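# Hook the hex nut out onto the tape strip

## Task

Free the hex nut from its spot among the spacers and bring it onto the tape strip so that no part of the nut extends beyond the strip. The hook pick lying on the table (orange-brown handle, hooked tip) may be used for this. Avoid toppling the upright spacers, since every spacer fallen or tilted at the finish costs score, but getting the nut out matters more than sparing them.

## Robot and tools

Robot and frames. Two 6-joint arms, left_arm and right_arm, each with a parallel two-finger gripper, face each other across a table. In the scene frame the origin is the table centre, the top surface is at z = +0.020 m, and +z is up. left_arm's base sits at (-0.037, +0.460, +0.039) m and right_arm's at (-0.030, -0.451, +0.039) m; each base is turned about 90 degrees about z, toward the table. Arm names do not match image left and right. Hand positions, velocities and wrist camera poses are reported in that arm's own base frame; fixed cameras and the table use the scene frame.

Joint order. Every row and every per-joint list uses this order for each arm: wrist roll, waist, elbow, shoulder, wrist yaw, wrist pitch. Stated ranges (rad): waist -3.054 to 3.054, shoulder 0.000 to 3.142, elbow 0.000 to 2.356, wrist pitch -1.571 to 1.571, wrist yaw -1.571 to 1.571, wrist roll -3.142 to 3.142. Real ends may differ by 0.028 rad.

The row. A row is a single flat list of 14 numbers, each in [-1, 1]: left_arm's 6 joint values then its opening, followed by right_arm's 6 joint values then its opening. Both arms must always be filled in. Joint values are offsets, not poses: they are added to the arm's Joint targets as reported when the action (or move) begins, scaled so 1.0 equals 2.055 rad for waist, shoulder and elbow and 4.263 rad for the three wrist joints. Zeros keep an arm where it was told to be. The opening is absolute, not an offset: +1 fully open (0.080 m gap), about -0.78 is where empty fingers touch, and lower values add nothing. To leave a gripper unchanged, repeat its current command; 0 means half closed. Closing fully takes at least 0.6 s.

execute_actions(actions, cameras). actions is a list of actions; each action is a list of up to 15 rows, one per 1/30 s step, and a short action repeats its final row to fill 15 steps (0.5 s). Within one action every row counts from the same starting targets, so repeating an offset in the next action moves further. An action asking a joint more than 0.028 rad beyond its range is refused for both arms. An empty list just reports state and images. cameras: list of names (cam_high, cam_low, cam_left_wrist, cam_right_wrist, all 672x504); omitted or ["all"] gives all, [] none.

move(target, speed, blend, opening_speed, blocking, cameras). target is one 14-number row or a list of up to 15 rows, all offsets from the same current Joint targets (not chained). The joints follow coordinated paths, so the gripper traces a curve, with no avoidance of obstacles or the other arm. speed: rad/s of the joint with the longest travel, 0.01 to 7, default 0.5, one value or one per target. blend: corner rounding in rad for lists. opening_speed: rate of the opening command per second, 0.2 or more. Paths take 0.5 to 10 s. blocking=false returns after about 0.5 s while the move continues. The result adds a move: line such as done, off_target, moving, held or fault, plus limits=held if steps were withheld.

wait(seconds 0 to 10) lets time pass holding commands. stop brakes a running move. zoom_image(camera, region [x0, y0, x1, y1] in pixels, at most 504 by 504) enlarges part of the latest image. read_manual gives licence texts only. finished_scene(scene 1) ends the scene permanently; the nut must rest on the tape without help.

Reading results. end_effector_position (m) is the pinch point between the fingers, 3 to 4 cm behind the tips; fingers point along the gripper's +x and close along its y; only the last 1.5 cm of the finger faces is flat. Joint positions and velocities list the six joints then the finger gap in m. Joint targets is what the next offsets count from. grip_measured is the opening on the command scale; to grasp, command about 0.08 below the value read at first contact. Tool commands shows present gripper commands. Joint torques and External joint torques are noisy estimates. Wrist depth gives 7 by 7 cells of distance in mm (70 to 1000, '-' for none). Other lines: joint sent to its limit, joint command not followed (clearance check altered targets), blocked (an arm stopped against something), TORQUE FAULT (arm frozen 10 s), MOTOR HOT and OVER-TEMPERATURE FAULT.

Limits on motion. Per step a joint target may lead its measured angle by at most 0.368 rad (big joints) or 0.763 rad (wrist), and targets putting the gripper over 70 mm from its current position are scaled back, so large changes need several actions. Contact load limits (N m): waist 18.2, shoulder 22.5, elbow 22.4, wrist pitch 5.92, wrist yaw 5.9, wrist roll 5.54.

Cautions. Do not let the arms collide or squeeze each other, which can fail the scene. Avoid fast impacts, hard pressing, dropping the pick or nut, and releasing things while moving. Anything left off the table fails the task. Nudge the nut gently with the hook so the spacers stay upright. Long stretched poses or pushing against something heats motors. The simulation keeps running while you think, and loose objects can occasionally be pushed by outside disturbances.

Each tool is called after "Call:" as a command line: name --argument value for each argument, lists and objects as JSON in quotes; but a table of rows of numbers goes row by row, as --pt "numbers of a row", without its own name.

## Session

Call:
execute_actions --actions '[]'

Scene clock: 0.00 s.
left_arm: end_effector_position=(+0.0805, +0.2876, +0.3264) grip_measured=+0.989 end_effector_quat_wxyz=(+0.880, +0.018, +0.406, +0.245) | right_arm: end_effector_position=(+0.3004, -0.0303, +0.2340) grip_measured=+1.000 end_effector_quat_wxyz=(+0.824, +0.176, +0.287, -0.456)
Joint names: [wrist roll, waist, elbow, shoulder, wrist yaw, wrist pitch]
Joint positions: left_arm=[1.059 1.581 1.661 1.37 0.588 -1.305 0.08] | right_arm=[1.159 0.277 1.272 1.394 0.833 -1.107 0.08]
Joint velocities: within noise
Joint torques (N m): no reading
External joint torques (N m): no reading
Motor temperatures (°C): left_arm=[33 40 32 30 39 44] | right_arm=[38 35 33 31 32 37]
Heat: left arm: hottest wrist pitch 44 °C (+0.0 °C/min); right arm: hottest wrist roll 38 °C (+0.0 °C/min).
Wrist depth (mm): cam_left_wrist=[775 973 - - 544 514 476 / 809 - - - 495 478 453 / 855 - - - 465 445 358 / 911 - - - 435 415 358 / 925 86 - 421 410 - 320 / - 86 - 395 387 - - / - - - 360 351 333 -] | cam_right_wrist=[515 552 531 - - - 908 / 436 365 481 476 - - - / 377 353 412 427 411 413 - / 357 369 378 379 371 381 381 / 341 346 340 341 330 343 329 / - - 305 312 312 300 81 / - - 282 286 286 286 73]
Joint targets: left_arm=[1.059 1.581 1.663 1.368 0.589 -1.303] | right_arm=[1.159 0.277 1.275 1.391 0.835 -1.106]
Tool commands: left_gripper/opening=+0.989207 right_gripper/opening=+1.0

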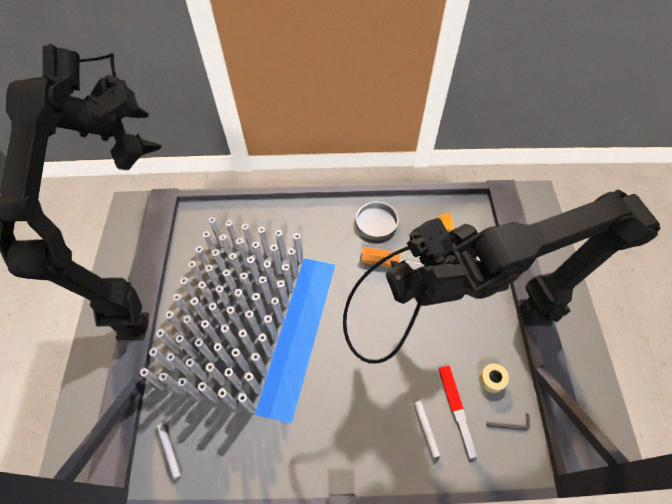

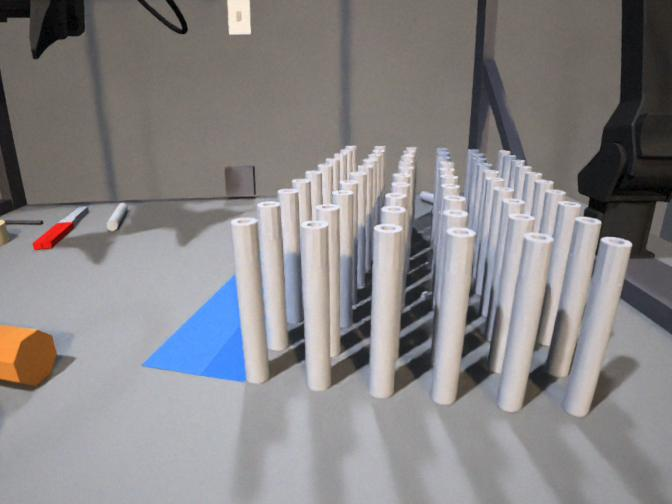

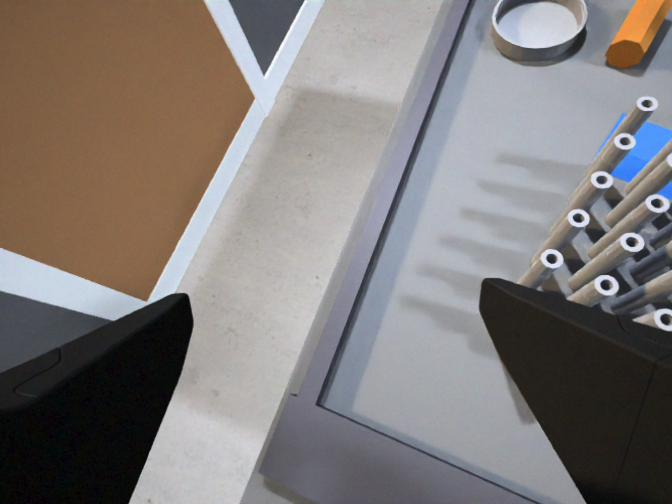

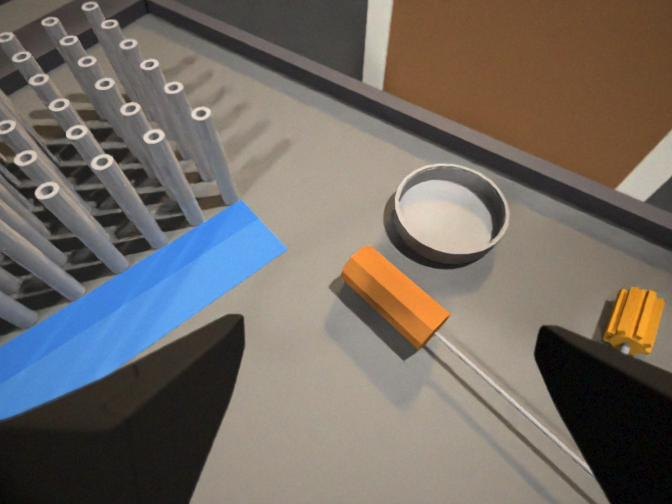

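Call:
zoom_image --camera "cam_high" --region '[130, 200, 350, 420]'

Call:
zoom_image --camera "cam_low" --region '[140, 130, 640, 430]'

Call:
zoom_image --camera "cam_high" --region '[340, 190, 560, 470]'

Scaled by 2.291 from the camera's 672x504 image, which has a finer 960x720 frame.

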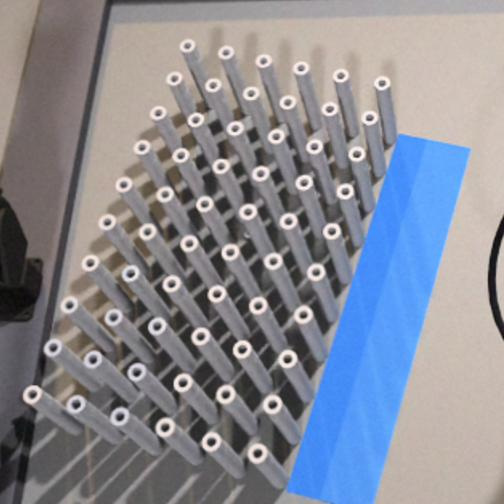

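Scaled by 1.008 from the camera's 672x504 image, which has a finer 960x720 frame.

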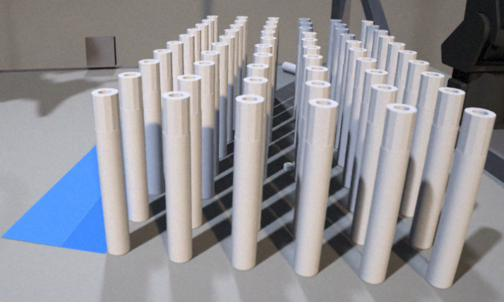

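Scaled by 1.800 from the camera's 672x504 image, which has a finer 960x720 frame.

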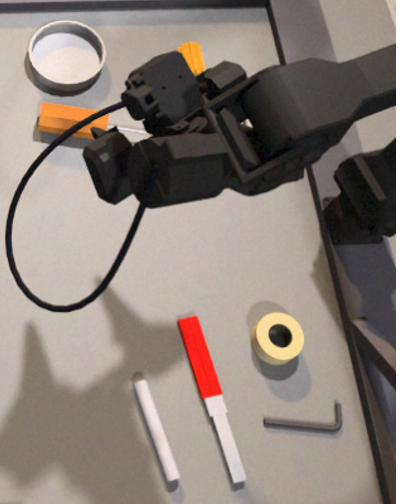

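Call:
zoom_image --camera "cam_low" --region '[370, 240, 470, 340]'

Call:
zoom_image --camera "cam_high" --region '[210, 270, 290, 350]'

Call:
zoom_image --camera "cam_right_wrist" --region '[320, 160, 672, 480]'

Scaled by 5.040 from the camera's 672x504 image, which has a finer 960x720 frame.

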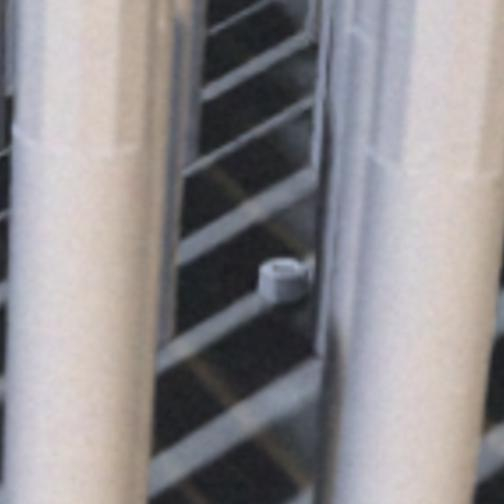

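Scaled by 6.300 from the camera's 672x504 image, which has a finer 960x720 frame.

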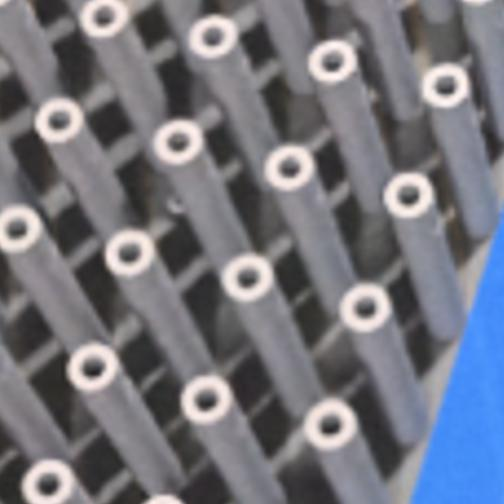

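Scaled by 1.432 from the camera's 672x504 image, which has a finer 960x720 frame.

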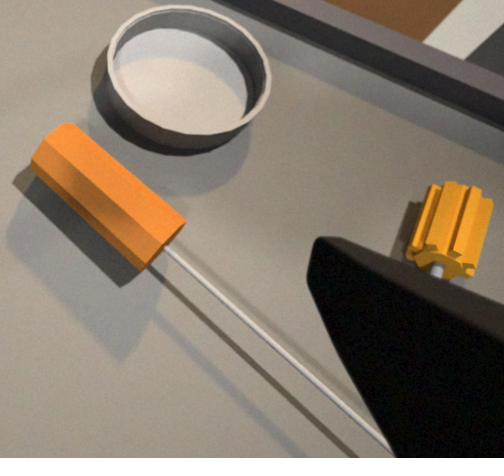

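Call:
move --target '[0,0,0,0,0,0,0.989, -0.2719,-0.3504,0.3017,0.3114,-0.1959,-0.1074,1.0]' --speed 1.2

Scene clock: 87.10 s.
left_arm: end_effector_position=(+0.0805, +0.2876, +0.3264) grip_measured=+0.989 end_effector_quat_wxyz=(+0.880, +0.018, +0.406, +0.245) | right_arm: end_effector_position=(+0.3234, -0.1540, +0.1501) grip_measured=+1.000 end_effector_quat_wxyz=(+0.643, +0.165, +0.733, -0.148)
Joint names: [wrist roll, waist, elbow, shoulder, wrist yaw, wrist pitch]
Joint positions: left_arm=[1.059 1.581 1.661 1.37 0.588 -1.305 0.08] | right_arm=[0.004 -0.443 1.884 2.023 0.004 -1.561 0.08]
Joint velocities: within noise
Joint torques (N m): left_arm=[-0.01 0.08 6.16 -4.17 0.39 1.46] | right_arm=[-0.06 0.15 7.47 -9.7 -0.11 -0.13]
External joint torques (N m): left_arm=[0 0.11 0.58 -0.1 0.05 0.38] | right_arm=[-0.06 0.14 2.21 -1.25 -0.1 -0.26]
Motor temperatures (°C): left_arm=[33 38 35 35 38 46] | right_arm=[37 34 38 35 33 38]
Heat: left arm: hottest wrist pitch 46 °C (+0.0 °C/min); right arm: hottest elbow 38 °C (+2.0 °C/min).
Wrist depth (mm): cam_left_wrist=[771 958 - - 542 512 473 / 815 - - - 498 477 453 / 861 - - - 463 443 373 / 904 - - - 435 418 359 / 921 86 - 421 411 - 320 / - 86 - 394 387 - - / - - - 361 353 331 -] | cam_right_wrist=[188 187 187 180 184 181 181 / 204 203 202 172 196 192 192 / 222 221 220 189 213 216 214 / 244 243 241 238 238 235 234 / 272 263 259 266 263 256 241 / - - 297 295 293 280 81 / - - 340 338 333 323 73]
Joint targets: left_arm=[1.059 1.581 1.663 1.368 0.589 -1.303] | right_arm=[0.000 -0.443 1.895 2.031 0.000 -1.564]
move: done

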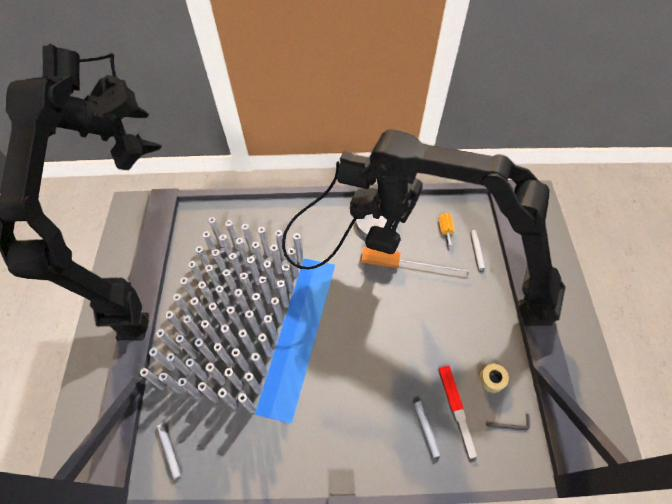

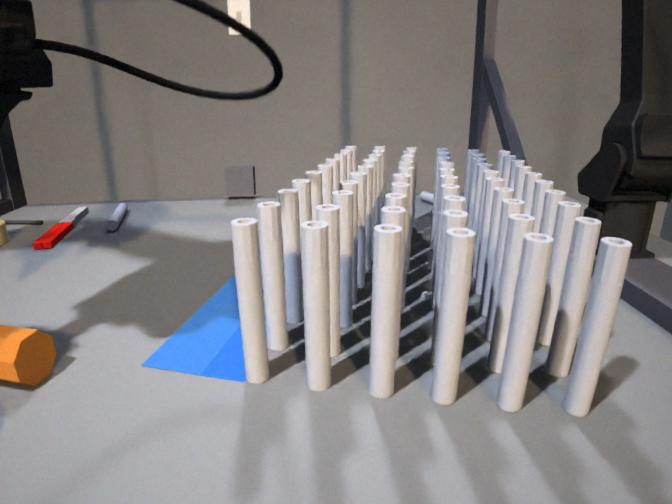

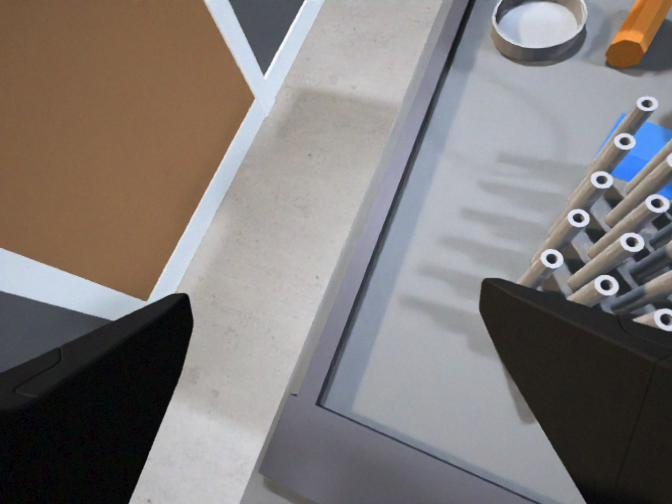

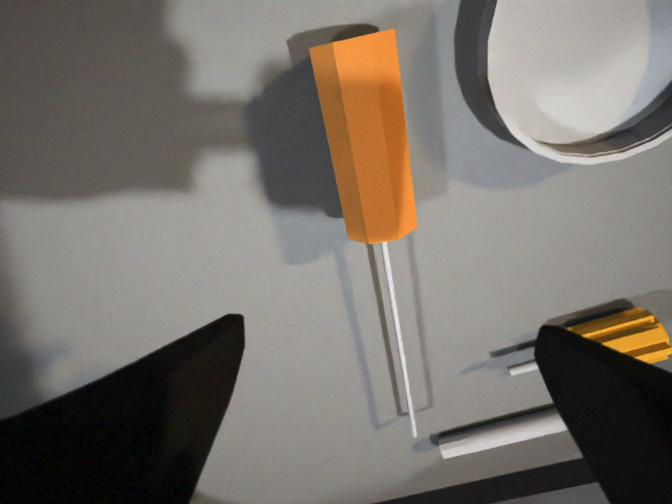

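Call:
zoom_image --camera "cam_right_wrist" --region '[330, 330, 480, 460]'

Call:
zoom_image --camera "cam_high" --region '[350, 230, 490, 290]'

Call:
zoom_image --camera "cam_high" --region '[130, 205, 310, 325]'

Call:
zoom_image --camera "cam_high" --region '[130, 310, 310, 430]'

Scaled by 3.360 from the camera's 672x504 image, which has a finer 960x720 frame.

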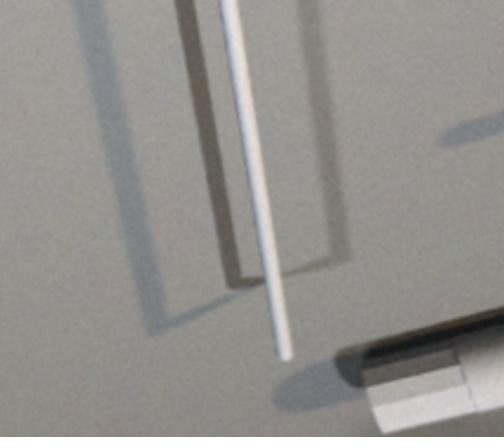

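Scaled by 3.600 from the camera's 672x504 image, which has a finer 960x720 frame.

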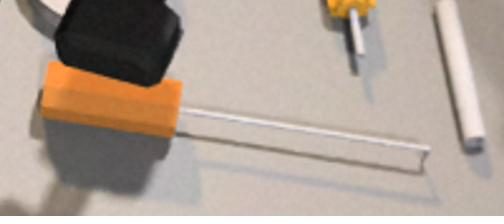

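Scaled by 2.800 from the camera's 672x504 image, which has a finer 960x720 frame.

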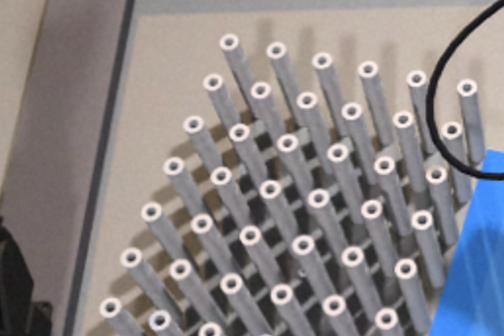

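Scaled by 2.800 from the camera's 672x504 image, which has a finer 960x720 frame.

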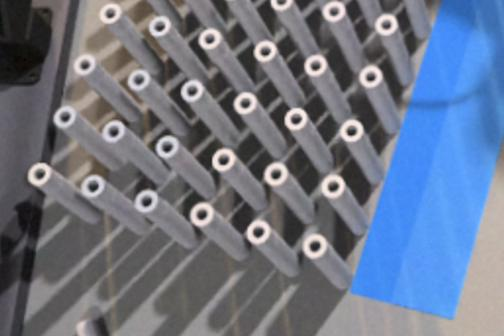

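Call:
move --target '[-0.2484,-0.6253,-0.0652,-0.0112,-0.1382,-0.0603,0.989, 0,0,0,0,0,0,1.0]' --speed 1.2

Scene clock: 165.60 s.
left_arm: end_effector_position=(+0.2256, +0.0688, +0.2512) grip_measured=+0.989 end_effector_quat_wxyz=(+0.764, -0.093, +0.628, +0.112) | right_arm: end_effector_position=(+0.3233, -0.1539, +0.1501) grip_measured=+1.000 end_effector_quat_wxyz=(+0.643, +0.165, +0.733, -0.147)
Joint names: [wrist roll, waist, elbow, shoulder, wrist yaw, wrist pitch]
Joint positions: left_arm=[0.005 0.298 1.54 1.356 0.004 -1.56 0.08] | right_arm=[0.004 -0.443 1.884 2.023 0.003 -1.562 0.08]
Joint velocities: within noise
Joint torques (N m): left_arm=[-0.18 -0.19 4.47 -4.86 -0.15 0.84] | right_arm=[-0.09 0.07 7.48 -9.7 -0.1 -0.1]
External joint torques (N m): left_arm=[-0.19 -0.19 -0.98 -1.02 -0.16 0.16] | right_arm=[-0.09 0.06 2.26 -1.27 -0.09 -0.21]
Motor temperatures (°C): left_arm=[32 37 36 36 38 46] | right_arm=[36 34 38 42 32 36]
Heat: left arm: hottest wrist pitch 46 °C (+0.0 °C/min); right arm: hottest shoulder 42 °C (+4.0 °C/min).
Wrist depth (mm): cam_left_wrist=[299 297 300 306 311 319 322 / 307 308 312 318 320 326 333 / 315 315 325 329 332 301 342 / 325 316 332 340 343 347 301 / 336 86 348 349 328 - 367 / - 87 360 366 317 - - / - 350 356 356 368 276 -] | cam_right_wrist=[189 188 186 180 184 181 181 / 204 203 202 172 196 196 192 / 223 222 219 190 213 216 214 / 244 243 241 239 237 236 234 / 269 263 260 265 263 254 241 / - - 298 297 294 280 81 / - - 340 336 334 322 73]
Joint targets: left_arm=[0.000 0.296 1.530 1.344 0.000 -1.561] | right_arm=[0.000 -0.443 1.895 2.031 0.000 -1.564]
move: done

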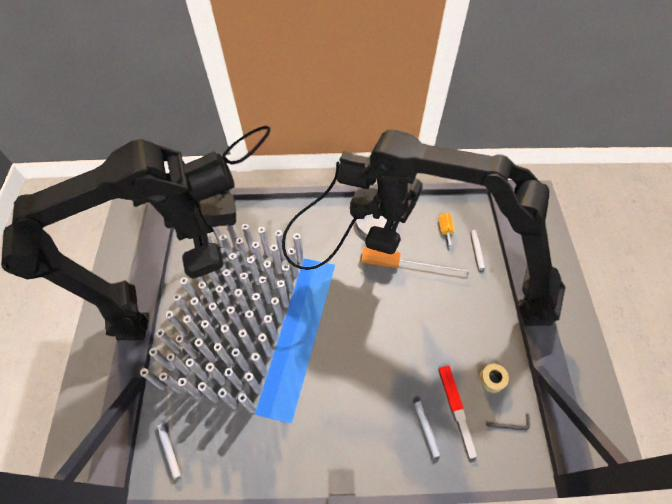

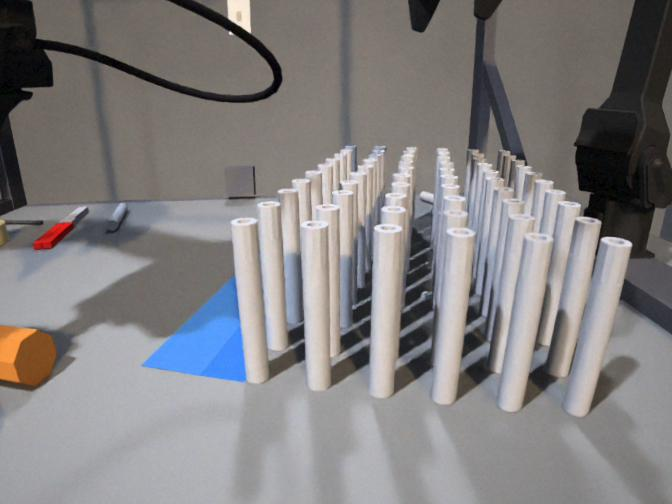

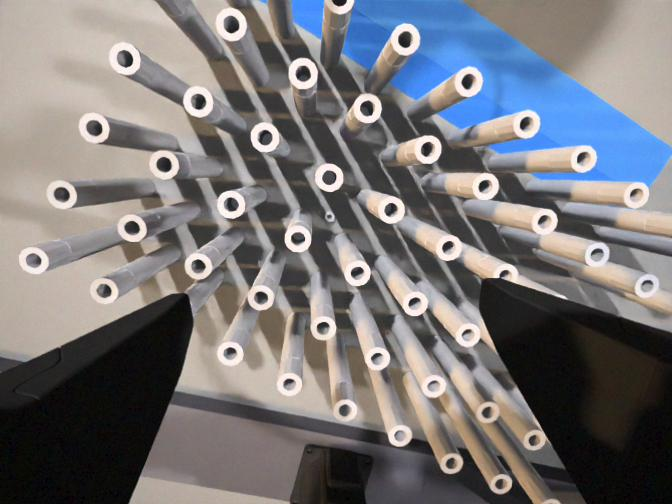

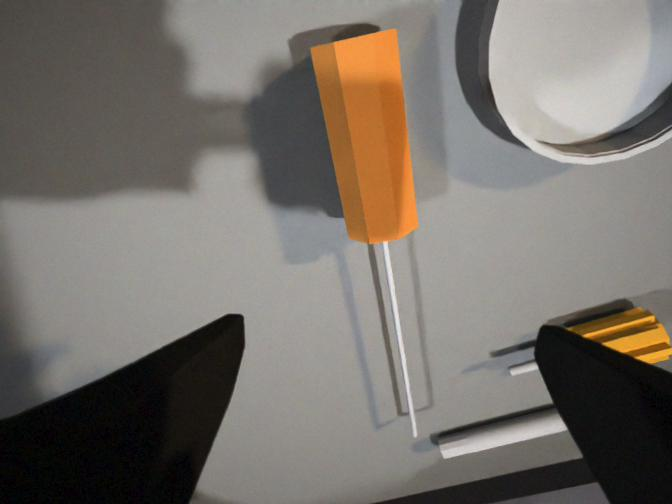

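Excellent view. Let me zoom near the nut.

Call:
zoom_image --camera "cam_left_wrist" --region '[240, 140, 440, 290]'

Call:
zoom_image --camera "cam_left_wrist" --region '[300, 190, 360, 240]'

Call:
zoom_image --camera "cam_left_wrist" --region '[168, 0, 672, 330]'

Scaled by 2.520 from the camera's 672x504 image, which has a finer 960x720 frame.

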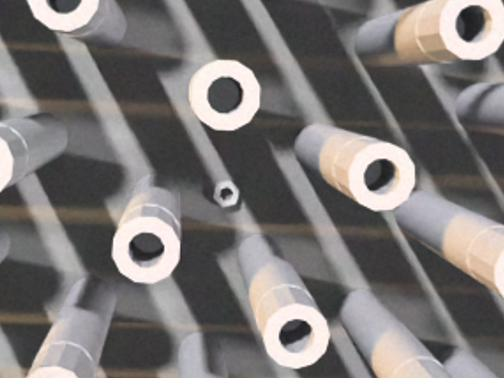

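Scaled by 8.400 from the camera's 672x504 image, which has a finer 960x720 frame.

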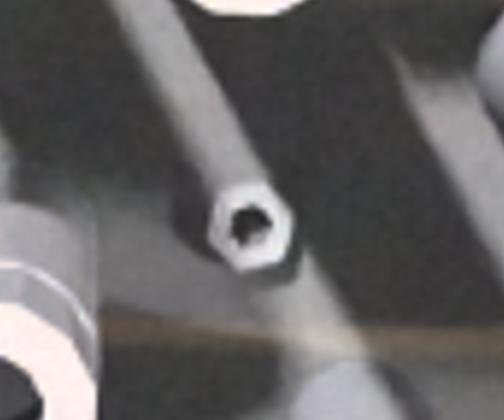

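Scaled by 1.000.

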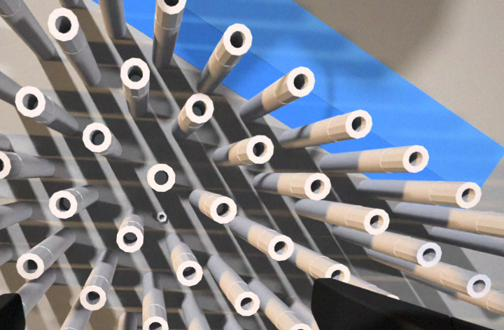

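Call:
move --target '[0,0,0,0,0,0,0.989, 0,0.1787,-0.2979,-0.0993,0.1228,0.1261,0.25]' --speed 0.8

Scene clock: 343.33 s.
left_arm: end_effector_position=(+0.2255, +0.0689, +0.2511) grip_measured=+0.989 end_effector_quat_wxyz=(+0.764, -0.094, +0.628, +0.112) | right_arm: end_effector_position=(+0.3217, -0.0995, +0.0820) grip_measured=+0.252 end_effector_quat_wxyz=(+0.672, -0.156, +0.694, -0.207)
Joint names: [wrist roll, waist, elbow, shoulder, wrist yaw, wrist pitch]
Joint positions: left_arm=[0.005 0.298 1.539 1.356 0.003 -1.56 0.08] | right_arm=[0.003 -0.076 1.289 1.842 0.52 -1.03 0.046]
Joint velocities: within noise
Joint torques (N m): left_arm=[-0.18 -0.18 4.53 -4.88 -0.16 0.86] | right_arm=[-0.04 0.1 5.25 -11.02 0.44 0.53]
External joint torques (N m): left_arm=[-0.18 -0.17 -0.86 -1.06 -0.16 0.22] | right_arm=[-0.06 0.09 0.05 -3.86 0.14 0.22]
Motor temperatures (°C): left_arm=[32 36 36 35 37 43] | right_arm=[35 33 38 45 32 35]
Heat: left arm: hottest wrist pitch 43 °C (+0.0 °C/min); right arm: hottest shoulder 45 °C (+1.0 °C/min).
Wrist depth (mm): cam_left_wrist=[299 299 299 307 311 318 323 / 308 305 312 316 319 325 334 / 315 315 324 330 333 301 342 / 325 316 332 338 344 346 301 / 336 86 347 348 328 - 366 / - 86 358 364 317 - - / - 349 355 355 367 276 -] | cam_right_wrist=[- 112 123 137 149 177 197 / - 117 129 145 129 182 215 / 116 124 138 155 137 196 235 / 122 130 148 161 145 224 274 / 129 142 153 180 210 254 302 / 136 - - 196 225 86 - / - - - 213 253 73 -]
Joint targets: left_arm=[0.000 0.296 1.529 1.344 0.000 -1.561] | right_arm=[0.000 -0.075 1.283 1.827 0.523 -1.027]
move: done

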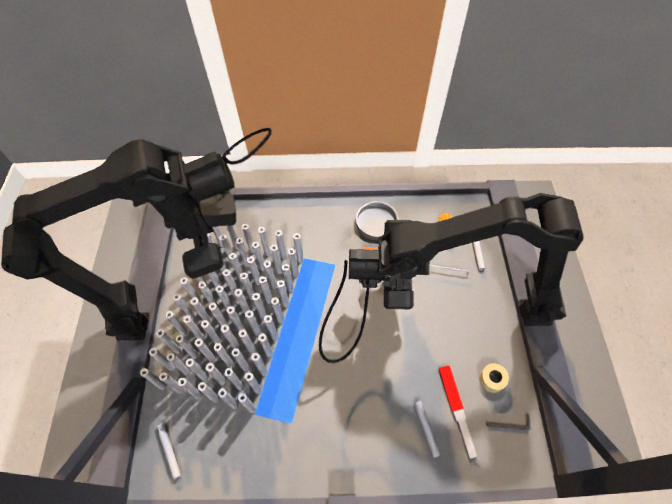

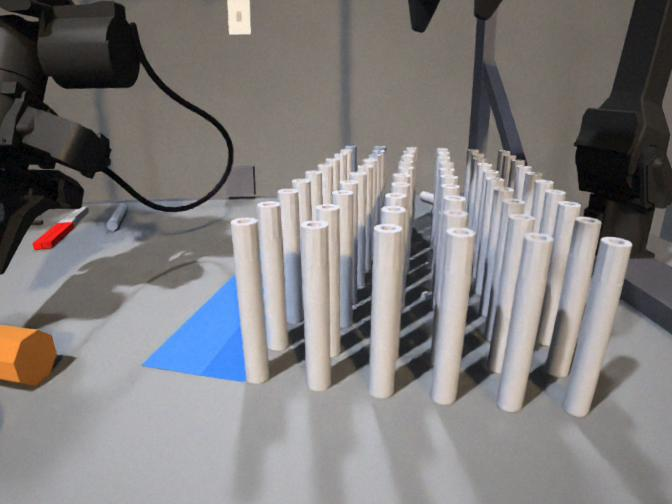

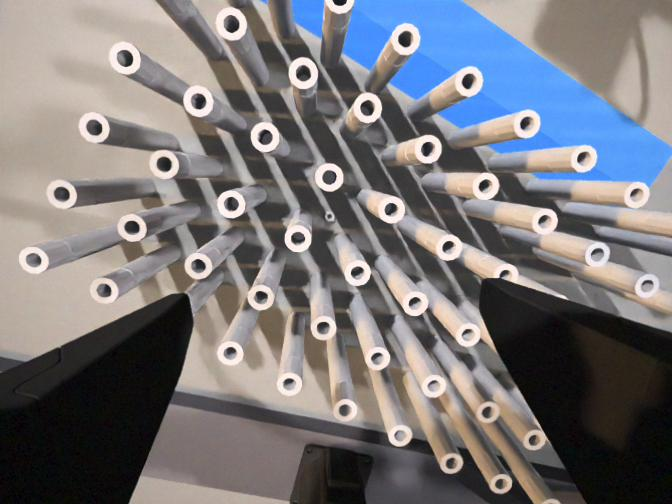

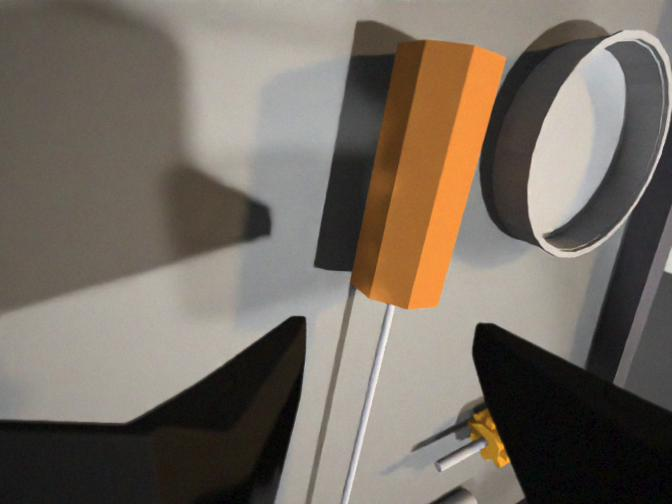

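Call:
move --target '[0,0,0,0,0,0,0.989, 0.0094,-0.0323,-0.0019,0.0263,0.0002,0.0162,0.25]' --speed 0.3 --cameras '["cam_high","cam_right_wrist"]'

Scene clock: 381.30 s.
left_arm: end_effector_position=(+0.2255, +0.0689, +0.2511) grip_measured=+0.989 end_effector_quat_wxyz=(+0.764, -0.094, +0.628, +0.112) | right_arm: end_effector_position=(+0.3259, -0.1215, +0.0707) grip_measured=+0.252 end_effector_quat_wxyz=(+0.677, -0.121, +0.683, -0.244)
Joint names: [wrist roll, waist, elbow, shoulder, wrist yaw, wrist pitch]
Joint positions: left_arm=[0.005 0.298 1.539 1.356 0.003 -1.56 0.08] | right_arm=[0.035 -0.14 1.284 1.874 0.521 -0.961 0.046]
Joint velocities: within noise
Joint torques (N m): left_arm=[-0.17 -0.23 4.48 -4.88 -0.16 0.85] | right_arm=[0.15 -0.21 5.35 -8.35 0.39 0.58]
External joint torques (N m): left_arm=[-0.17 -0.23 -0.95 -0.99 -0.16 0.21] | right_arm=[0.12 -0.21 0.11 -0.91 0.09 0.22]
Motor temperatures (°C): left_arm=[32 35 36 35 37 42] | right_arm=[35 33 37 45 32 35]
Heat: left arm: hottest wrist pitch 42 °C (-1.0 °C/min); right arm: hottest shoulder 45 °C (+1.0 °C/min).
Wrist depth (mm): cam_left_wrist=[297 299 299 307 311 318 322 / 306 306 312 318 320 326 334 / 314 316 324 329 334 301 343 / 325 316 333 339 344 344 302 / 337 86 347 348 328 - 368 / - 86 359 365 316 - - / - 351 357 354 366 275 -] | cam_right_wrist=[- 105 116 128 144 161 183 / - 110 122 127 112 165 201 / 108 113 127 137 167 190 216 / - 122 136 129 129 206 249 / 118 127 140 134 191 229 277 / - - - 173 202 86 292 / - - - 189 223 73 -]
Joint targets: left_arm=[0.000 0.296 1.529 1.344 0.000 -1.561] | right_arm=[0.040 -0.142 1.279 1.881 0.524 -0.958]
move: done
Images, in order (width x height): cam_high 672x504, cam_right_wrist 672x504.

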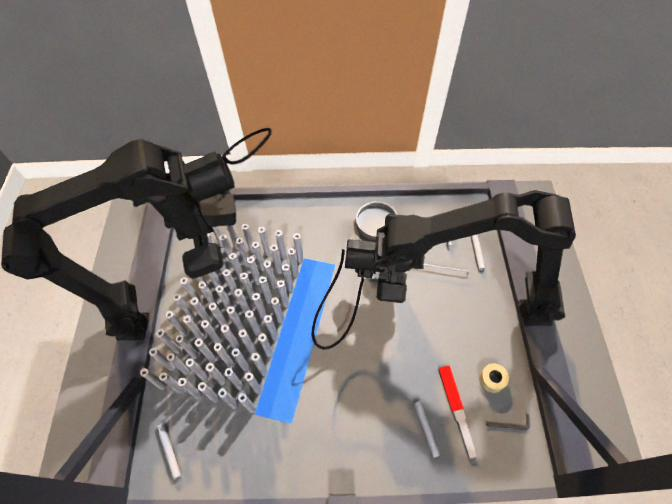

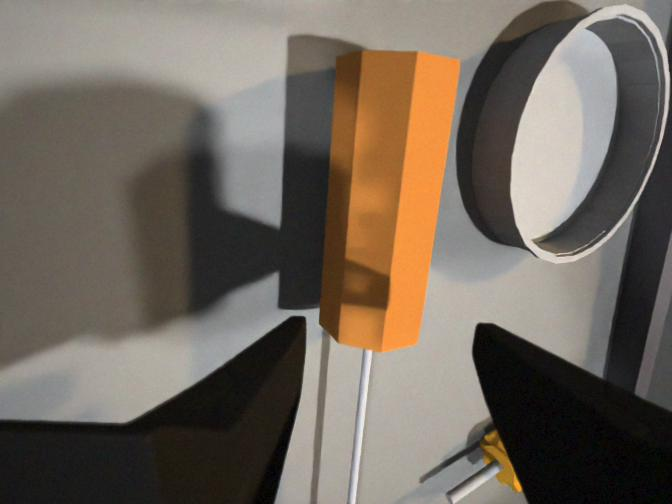

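Call:
move --target '[0,0,0,0,0,0,0.989, 0.0012,-0.018,-0.0128,0.0321,0,0.017,0.25]' --speed 0.2 --cameras '["cam_high","cam_right_wrist"]'

Call:
zoom_image --camera "cam_right_wrist" --region '[250, 200, 550, 425]'

Scene clock: 395.03 s.
left_arm: end_effector_position=(+0.2255, +0.0689, +0.2511) grip_measured=+0.989 end_effector_quat_wxyz=(+0.764, -0.094, +0.628, +0.112) | right_arm: end_effector_position=(+0.3247, -0.1338, +0.0435) grip_measured=+0.252 end_effector_quat_wxyz=(+0.667, -0.108, +0.692, -0.255)
Joint names: [wrist roll, waist, elbow, shoulder, wrist yaw, wrist pitch]
Joint positions: left_arm=[0.005 0.298 1.539 1.356 0.003 -1.56 0.08] | right_arm=[0.04 -0.176 1.258 1.94 0.521 -0.889 0.046]
Joint velocities: within noise
Joint torques (N m): left_arm=[-0.17 -0.18 4.5 -4.83 -0.16 0.87] | right_arm=[0.17 -0.12 5.09 -8.6 0.39 0.54]
External joint torques (N m): left_arm=[-0.17 -0.2 -0.95 -1.04 -0.16 0.19] | right_arm=[0.14 -0.12 0.16 -1.04 0.09 0.22]
Motor temperatures (°C): left_arm=[32 35 36 36 37 42] | right_arm=[35 33 36 43 32 35]
Heat: left arm: hottest wrist pitch 42 °C (-1.0 °C/min); right arm: hottest shoulder 43 °C (-2.0 °C/min).
Wrist depth (mm): cam_left_wrist=[299 299 299 307 311 318 323 / 306 306 311 318 320 325 333 / 315 317 323 329 333 301 341 / 326 317 333 339 343 347 301 / 337 86 347 347 327 - 368 / - 87 357 364 316 - - / - 350 356 354 367 276 -] | cam_right_wrist=[- 81 92 97 77 126 149 / - 85 97 95 81 129 163 / - 92 101 98 86 143 180 / - 97 107 101 91 160 181 / - 101 110 106 98 180 234 / - 105 - 132 105 86 260 / - - - 148 180 73 -]
Joint targets: left_arm=[0.000 0.296 1.529 1.344 0.000 -1.561] | right_arm=[0.045 -0.179 1.253 1.947 0.524 -0.885]
move: done
Images, in order (width x height): cam_high 672x504, cam_right_wrist 672x504.

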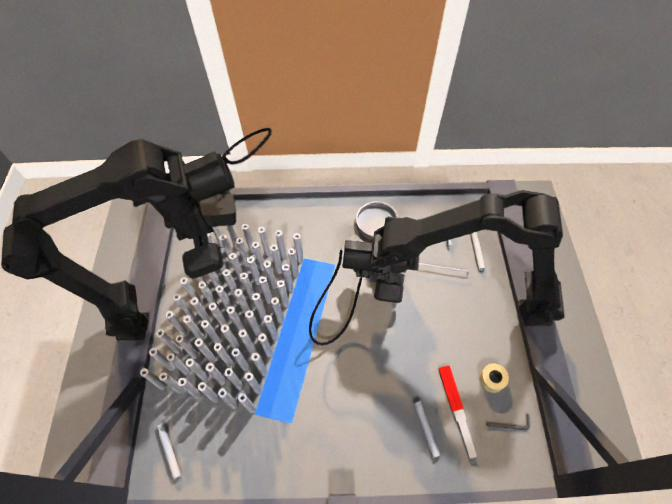

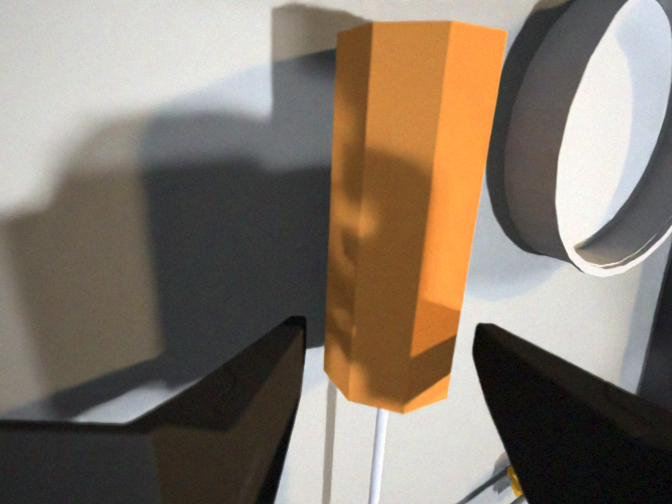

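Scaled by 1.680 from the camera's 672x504 image, which has a finer 960x720 frame.

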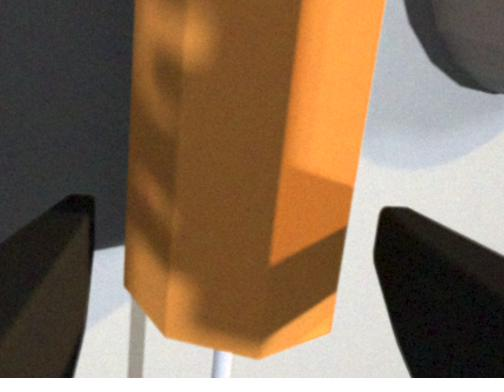

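Call:
zoom_image --camera "cam_low" --region '[0, 300, 100, 400]'

This scene's latest camera images include none from cam_low. They are from: cam_high, cam_right_wrist. cam_low's image comes with the result of a call that names it in "cameras".

Call:
execute_actions --actions '[]' --cameras '["cam_low"]'

Call:
zoom_image --camera "cam_low" --region '[0, 290, 120, 410]'

Scene clock: 435.43 s.
left_arm: end_effector_position=(+0.2255, +0.0689, +0.2511) grip_measured=+0.989 end_effector_quat_wxyz=(+0.764, -0.094, +0.628, +0.112) | right_arm: end_effector_position=(+0.3248, -0.1339, +0.0435) grip_measured=+0.252 end_effector_quat_wxyz=(+0.667, -0.108, +0.692, -0.256)
Joint names: [wrist roll, waist, elbow, shoulder, wrist yaw, wrist pitch]
Joint positions: left_arm=[0.005 0.298 1.539 1.356 0.003 -1.56 0.08] | right_arm=[0.04 -0.176 1.258 1.94 0.521 -0.888 0.046]
Joint velocities: within noise
Joint torques (N m): left_arm=[-0.17 -0.19 4.53 -4.86 -0.16 0.86] | right_arm=[0.18 -0.25 5.09 -8.75 0.39 0.52]
External joint torques (N m): left_arm=[-0.17 -0.21 -0.88 -0.99 -0.15 0.23] | right_arm=[0.16 -0.28 0.04 -1.06 0.1 0.18]
Motor temperatures (°C): left_arm=[31 35 36 36 36 42] | right_arm=[34 33 35 42 32 35]
Heat: left arm: hottest wrist pitch 42 °C (-1.0 °C/min); right arm: hottest shoulder 42 °C (-3.0 °C/min).
Wrist depth (mm): cam_left_wrist=[298 298 299 307 311 318 322 / 307 306 311 317 320 327 334 / 315 316 324 330 332 301 341 / 325 315 334 339 344 344 301 / 334 86 349 347 327 - 367 / - 86 360 365 316 - - / - 350 355 354 367 276 -] | cam_right_wrist=[- 81 92 98 78 126 149 / - 85 97 95 81 129 163 / - 92 101 99 86 143 180 / - 97 107 101 91 161 181 / - 101 110 106 98 181 234 / - 105 - 132 105 86 260 / - - - 147 181 73 -]
Joint targets: left_arm=[0.000 0.296 1.529 1.344 0.000 -1.561] | right_arm=[0.045 -0.179 1.253 1.947 0.524 -0.885]
Tool commands: left_gripper/opening=+0.989 right_gripper/opening=+0.25
Images, in order (width x height): cam_low 672x504.

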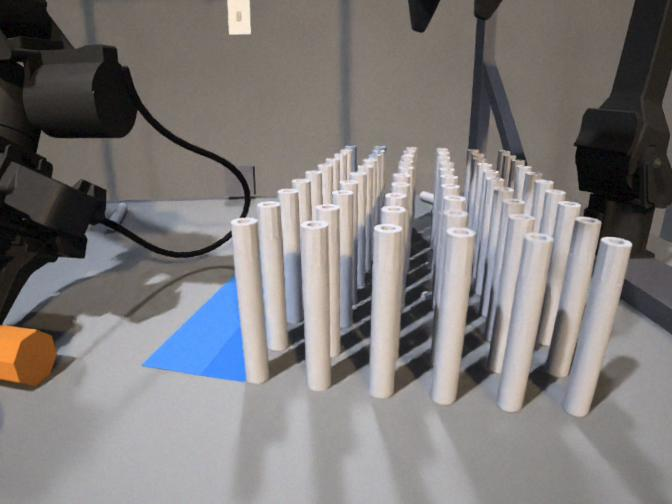

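Scaled by 4.200 from the camera's 672x504 image, which has a finer 960x720 frame.

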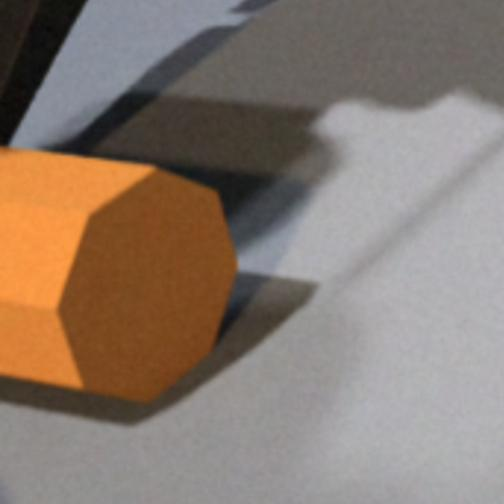

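Call:
move --pt "0 0 0 0 0 0 0.989 -0.0012 0.018 0.0127 -0.0321 0 -0.0171 0.25" --pt "0 0 0 0 0 0 0.989 -0.0106 0.0506 0.0146 -0.0584 0 -0.0333 0.25" --pt "0 0 0 0 0 0 0.989 -0.061 -0.1304 0.1324 -0.0209 -0.1229 -0.072 0.55" --speed '[0.4,0.6,0.8]' --blend '[0.02,0.05,0]' --cameras '["cam_high","cam_right_wrist"]'

Scene clock: 471.37 s.
left_arm: end_effector_position=(+0.2255, +0.0689, +0.2511) grip_measured=+0.989 end_effector_quat_wxyz=(+0.764, -0.094, +0.628, +0.112) | right_arm: end_effector_position=(+0.3187, -0.1535, +0.0996) grip_measured=+0.547 end_effector_quat_wxyz=(+0.701, +0.082, +0.703, -0.084)
Joint names: [wrist roll, waist, elbow, shoulder, wrist yaw, wrist pitch]
Joint positions: left_arm=[0.005 0.298 1.539 1.356 0.003 -1.56 0.08] | right_arm=[-0.211 -0.447 1.514 1.896 0.004 -1.19 0.06]
Joint velocities: within noise
Joint torques (N m): left_arm=[-0.17 -0.18 4.52 -4.86 -0.15 0.84] | right_arm=[-0.09 -0.09 7.71 -8.8 -0.12 0.13]
External joint torques (N m): left_arm=[-0.17 -0.18 -0.91 -1.06 -0.15 0.18] | right_arm=[-0.09 -0.15 2.33 -1.15 -0.1 -0.2]
Motor temperatures (°C): left_arm=[31 35 36 36 36 42] | right_arm=[34 33 35 42 32 34]
Heat: left arm: hottest wrist pitch 42 °C (+0.0 °C/min); right arm: hottest shoulder 42 °C (-1.0 °C/min).
Wrist depth (mm): cam_left_wrist=[298 299 299 307 310 318 322 / 307 307 312 317 321 326 333 / 315 316 324 329 333 302 342 / 325 317 332 340 344 346 301 / 337 86 348 349 327 - 368 / - 86 360 365 316 - - / - 350 356 355 366 275 -] | cam_right_wrist=[153 152 151 149 147 147 146 / 162 162 161 156 130 156 154 / 173 172 171 165 142 165 164 / 185 184 182 152 152 178 171 / 199 198 190 194 193 188 190 / 212 - 75 210 209 87 75 / - - 226 227 226 87 -]
Joint targets: left_arm=[0.000 0.296 1.529 1.344 0.000 -1.561] | right_arm=[-0.215 -0.447 1.525 1.904 0.000 -1.192]
move: done; blend cut to 0.0345 rad at target 2
Images, in order (width x height): cam_high 672x504, cam_right_wrist 672x504.

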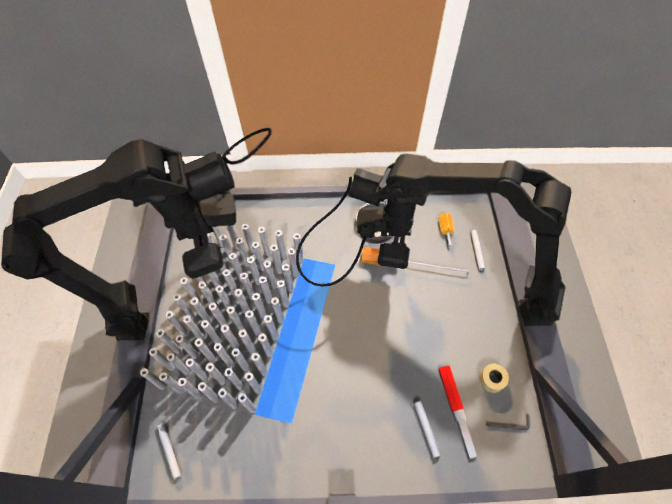

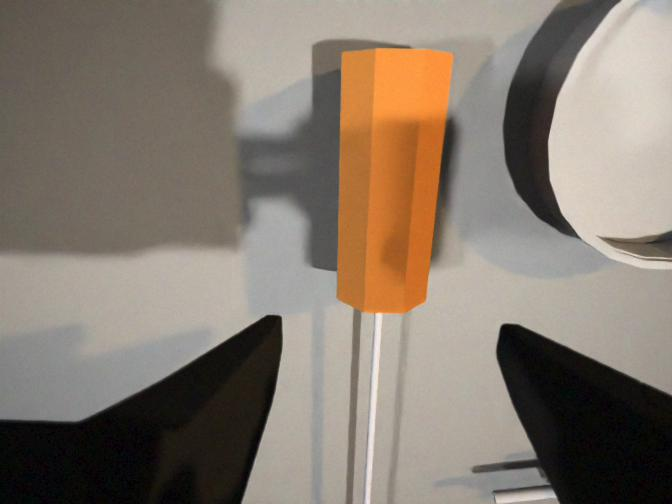

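Call:
move --target '[0,0,0,0,0,0,0.989, 0,0,-0.0852,0.0321,0,0.0556,0.55]' --speed 0.3 --cameras '["cam_low","cam_right_wrist"]'

Scene clock: 477.47 s.
left_arm: end_effector_position=(+0.2255, +0.0689, +0.2511) grip_measured=+0.989 end_effector_quat_wxyz=(+0.764, -0.094, +0.628, +0.112) | right_arm: end_effector_position=(+0.3218, -0.1550, +0.0382) grip_measured=+0.548 end_effector_quat_wxyz=(+0.703, +0.082, +0.702, -0.085)
Joint names: [wrist roll, waist, elbow, shoulder, wrist yaw, wrist pitch]
Joint positions: left_arm=[0.005 0.298 1.539 1.356 0.003 -1.56 0.08] | right_arm=[-0.211 -0.447 1.355 1.964 0.004 -0.959 0.06]
Joint velocities: within noise
Joint torques (N m): left_arm=[-0.17 -0.21 4.52 -4.82 -0.16 0.87] | right_arm=[-0.09 0.05 5.16 -9.23 -0.11 0.57]
External joint torques (N m): left_arm=[-0.17 -0.23 -0.91 -0.99 -0.15 0.21] | right_arm=[-0.09 0.04 0.03 -1.32 -0.09 0.24]
Motor temperatures (°C): left_arm=[31 35 36 36 36 42] | right_arm=[34 33 36 42 32 34]
Heat: left arm: hottest wrist pitch 42 °C (+0.0 °C/min); right arm: hottest shoulder 42 °C (-1.0 °C/min).
Wrist depth (mm): cam_left_wrist=[298 298 300 307 311 318 322 / 306 306 312 317 320 326 334 / 315 316 324 329 333 300 343 / 326 317 334 340 344 346 302 / 336 86 347 347 328 - 366 / - 87 360 366 315 - - / - 349 357 354 366 276 -] | cam_right_wrist=[- 98 97 95 - 95 96 / - 104 103 102 - 100 100 / 111 111 111 107 - 106 104 / 117 119 117 115 78 115 112 / 127 126 122 90 84 119 123 / - - 76 99 89 92 75 / - - 142 148 144 139 -]
Joint targets: left_arm=[0.000 0.296 1.529 1.344 0.000 -1.561] | right_arm=[-0.215 -0.447 1.350 1.970 0.000 -0.955]
move: done
Images, in order (width x height): cam_low 672x504, cam_right_wrist 672x504.

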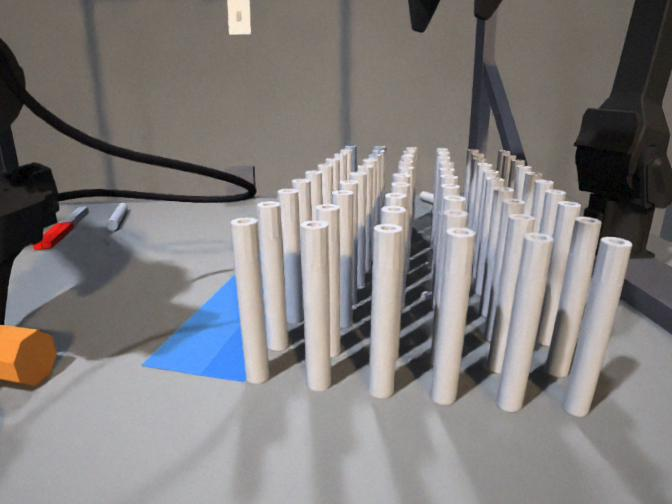

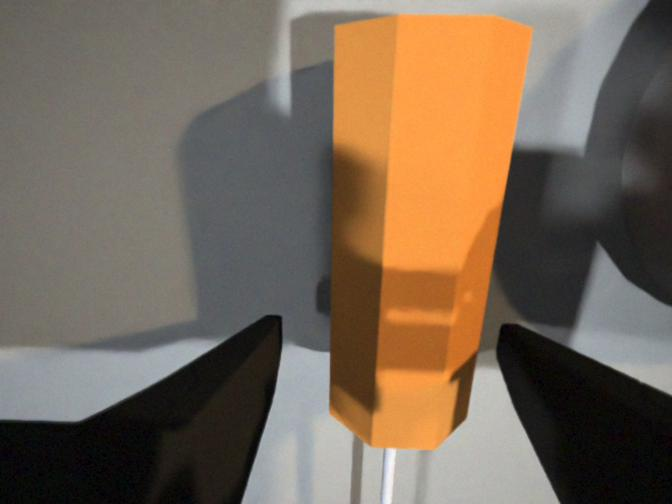

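Call:
move --target '[0,0,0,0,0,0,0.989, 0,0,0,0,0,0,-0.12]' --speed 0.3 --opening_speed 0.6 --cameras '["cam_right_wrist"]'

Scene clock: 485.83 s.
left_arm: end_effector_position=(+0.2255, +0.0689, +0.2511) grip_measured=+0.989 end_effector_quat_wxyz=(+0.764, -0.094, +0.628, +0.112) | right_arm: end_effector_position=(+0.3220, -0.1550, +0.0382) grip_measured=-0.017 end_effector_quat_wxyz=(+0.703, +0.081, +0.701, -0.085)
Joint names: [wrist roll, waist, elbow, shoulder, wrist yaw, wrist pitch]
Joint positions: left_arm=[0.005 0.298 1.539 1.356 0.003 -1.56 0.08] | right_arm=[-0.212 -0.447 1.355 1.964 0.004 -0.958 0.034]
Joint velocities: within noise
Joint torques (N m): left_arm=[-0.17 -0.18 4.49 -4.85 -0.16 0.86] | right_arm=[-0.07 0.08 5.17 -9.26 -0.1 0.51]
External joint torques (N m): left_arm=[-0.17 -0.19 -0.91 -1.04 -0.16 0.21] | right_arm=[-0.07 0.08 0 -1.28 -0.09 0.17]
Motor temperatures (°C): left_arm=[31 35 36 36 36 42] | right_arm=[34 33 36 41 32 34]
Heat: left arm: hottest wrist pitch 42 °C (+0.0 °C/min); right arm: hottest shoulder 41 °C (-1.0 °C/min).
Wrist depth (mm): cam_left_wrist=[298 298 301 306 311 318 323 / 306 305 311 317 321 326 333 / 316 315 324 330 332 301 343 / 325 316 334 340 344 346 301 / 337 86 347 348 327 - 367 / - 87 358 366 316 - - / - 350 355 355 366 275 -] | cam_right_wrist=[- 98 98 95 - 96 96 / - 104 103 - - 99 100 / 113 111 111 107 - 106 105 / 117 119 117 - 79 115 113 / 128 127 125 87 86 121 124 / 138 135 - 93 90 87 130 / - - - 146 147 72 -]
Joint targets: left_arm=[0.000 0.296 1.529 1.344 0.000 -1.561] | right_arm=[-0.215 -0.447 1.350 1.970 0.000 -0.955]
move: done
Images, in order (width x height): cam_right_wrist 672x504.

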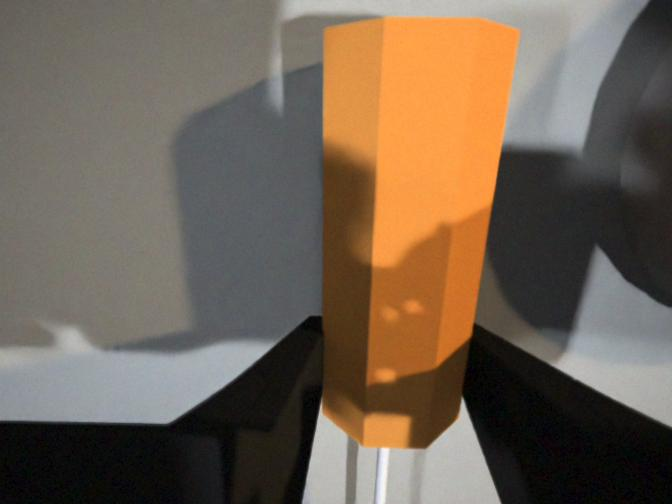

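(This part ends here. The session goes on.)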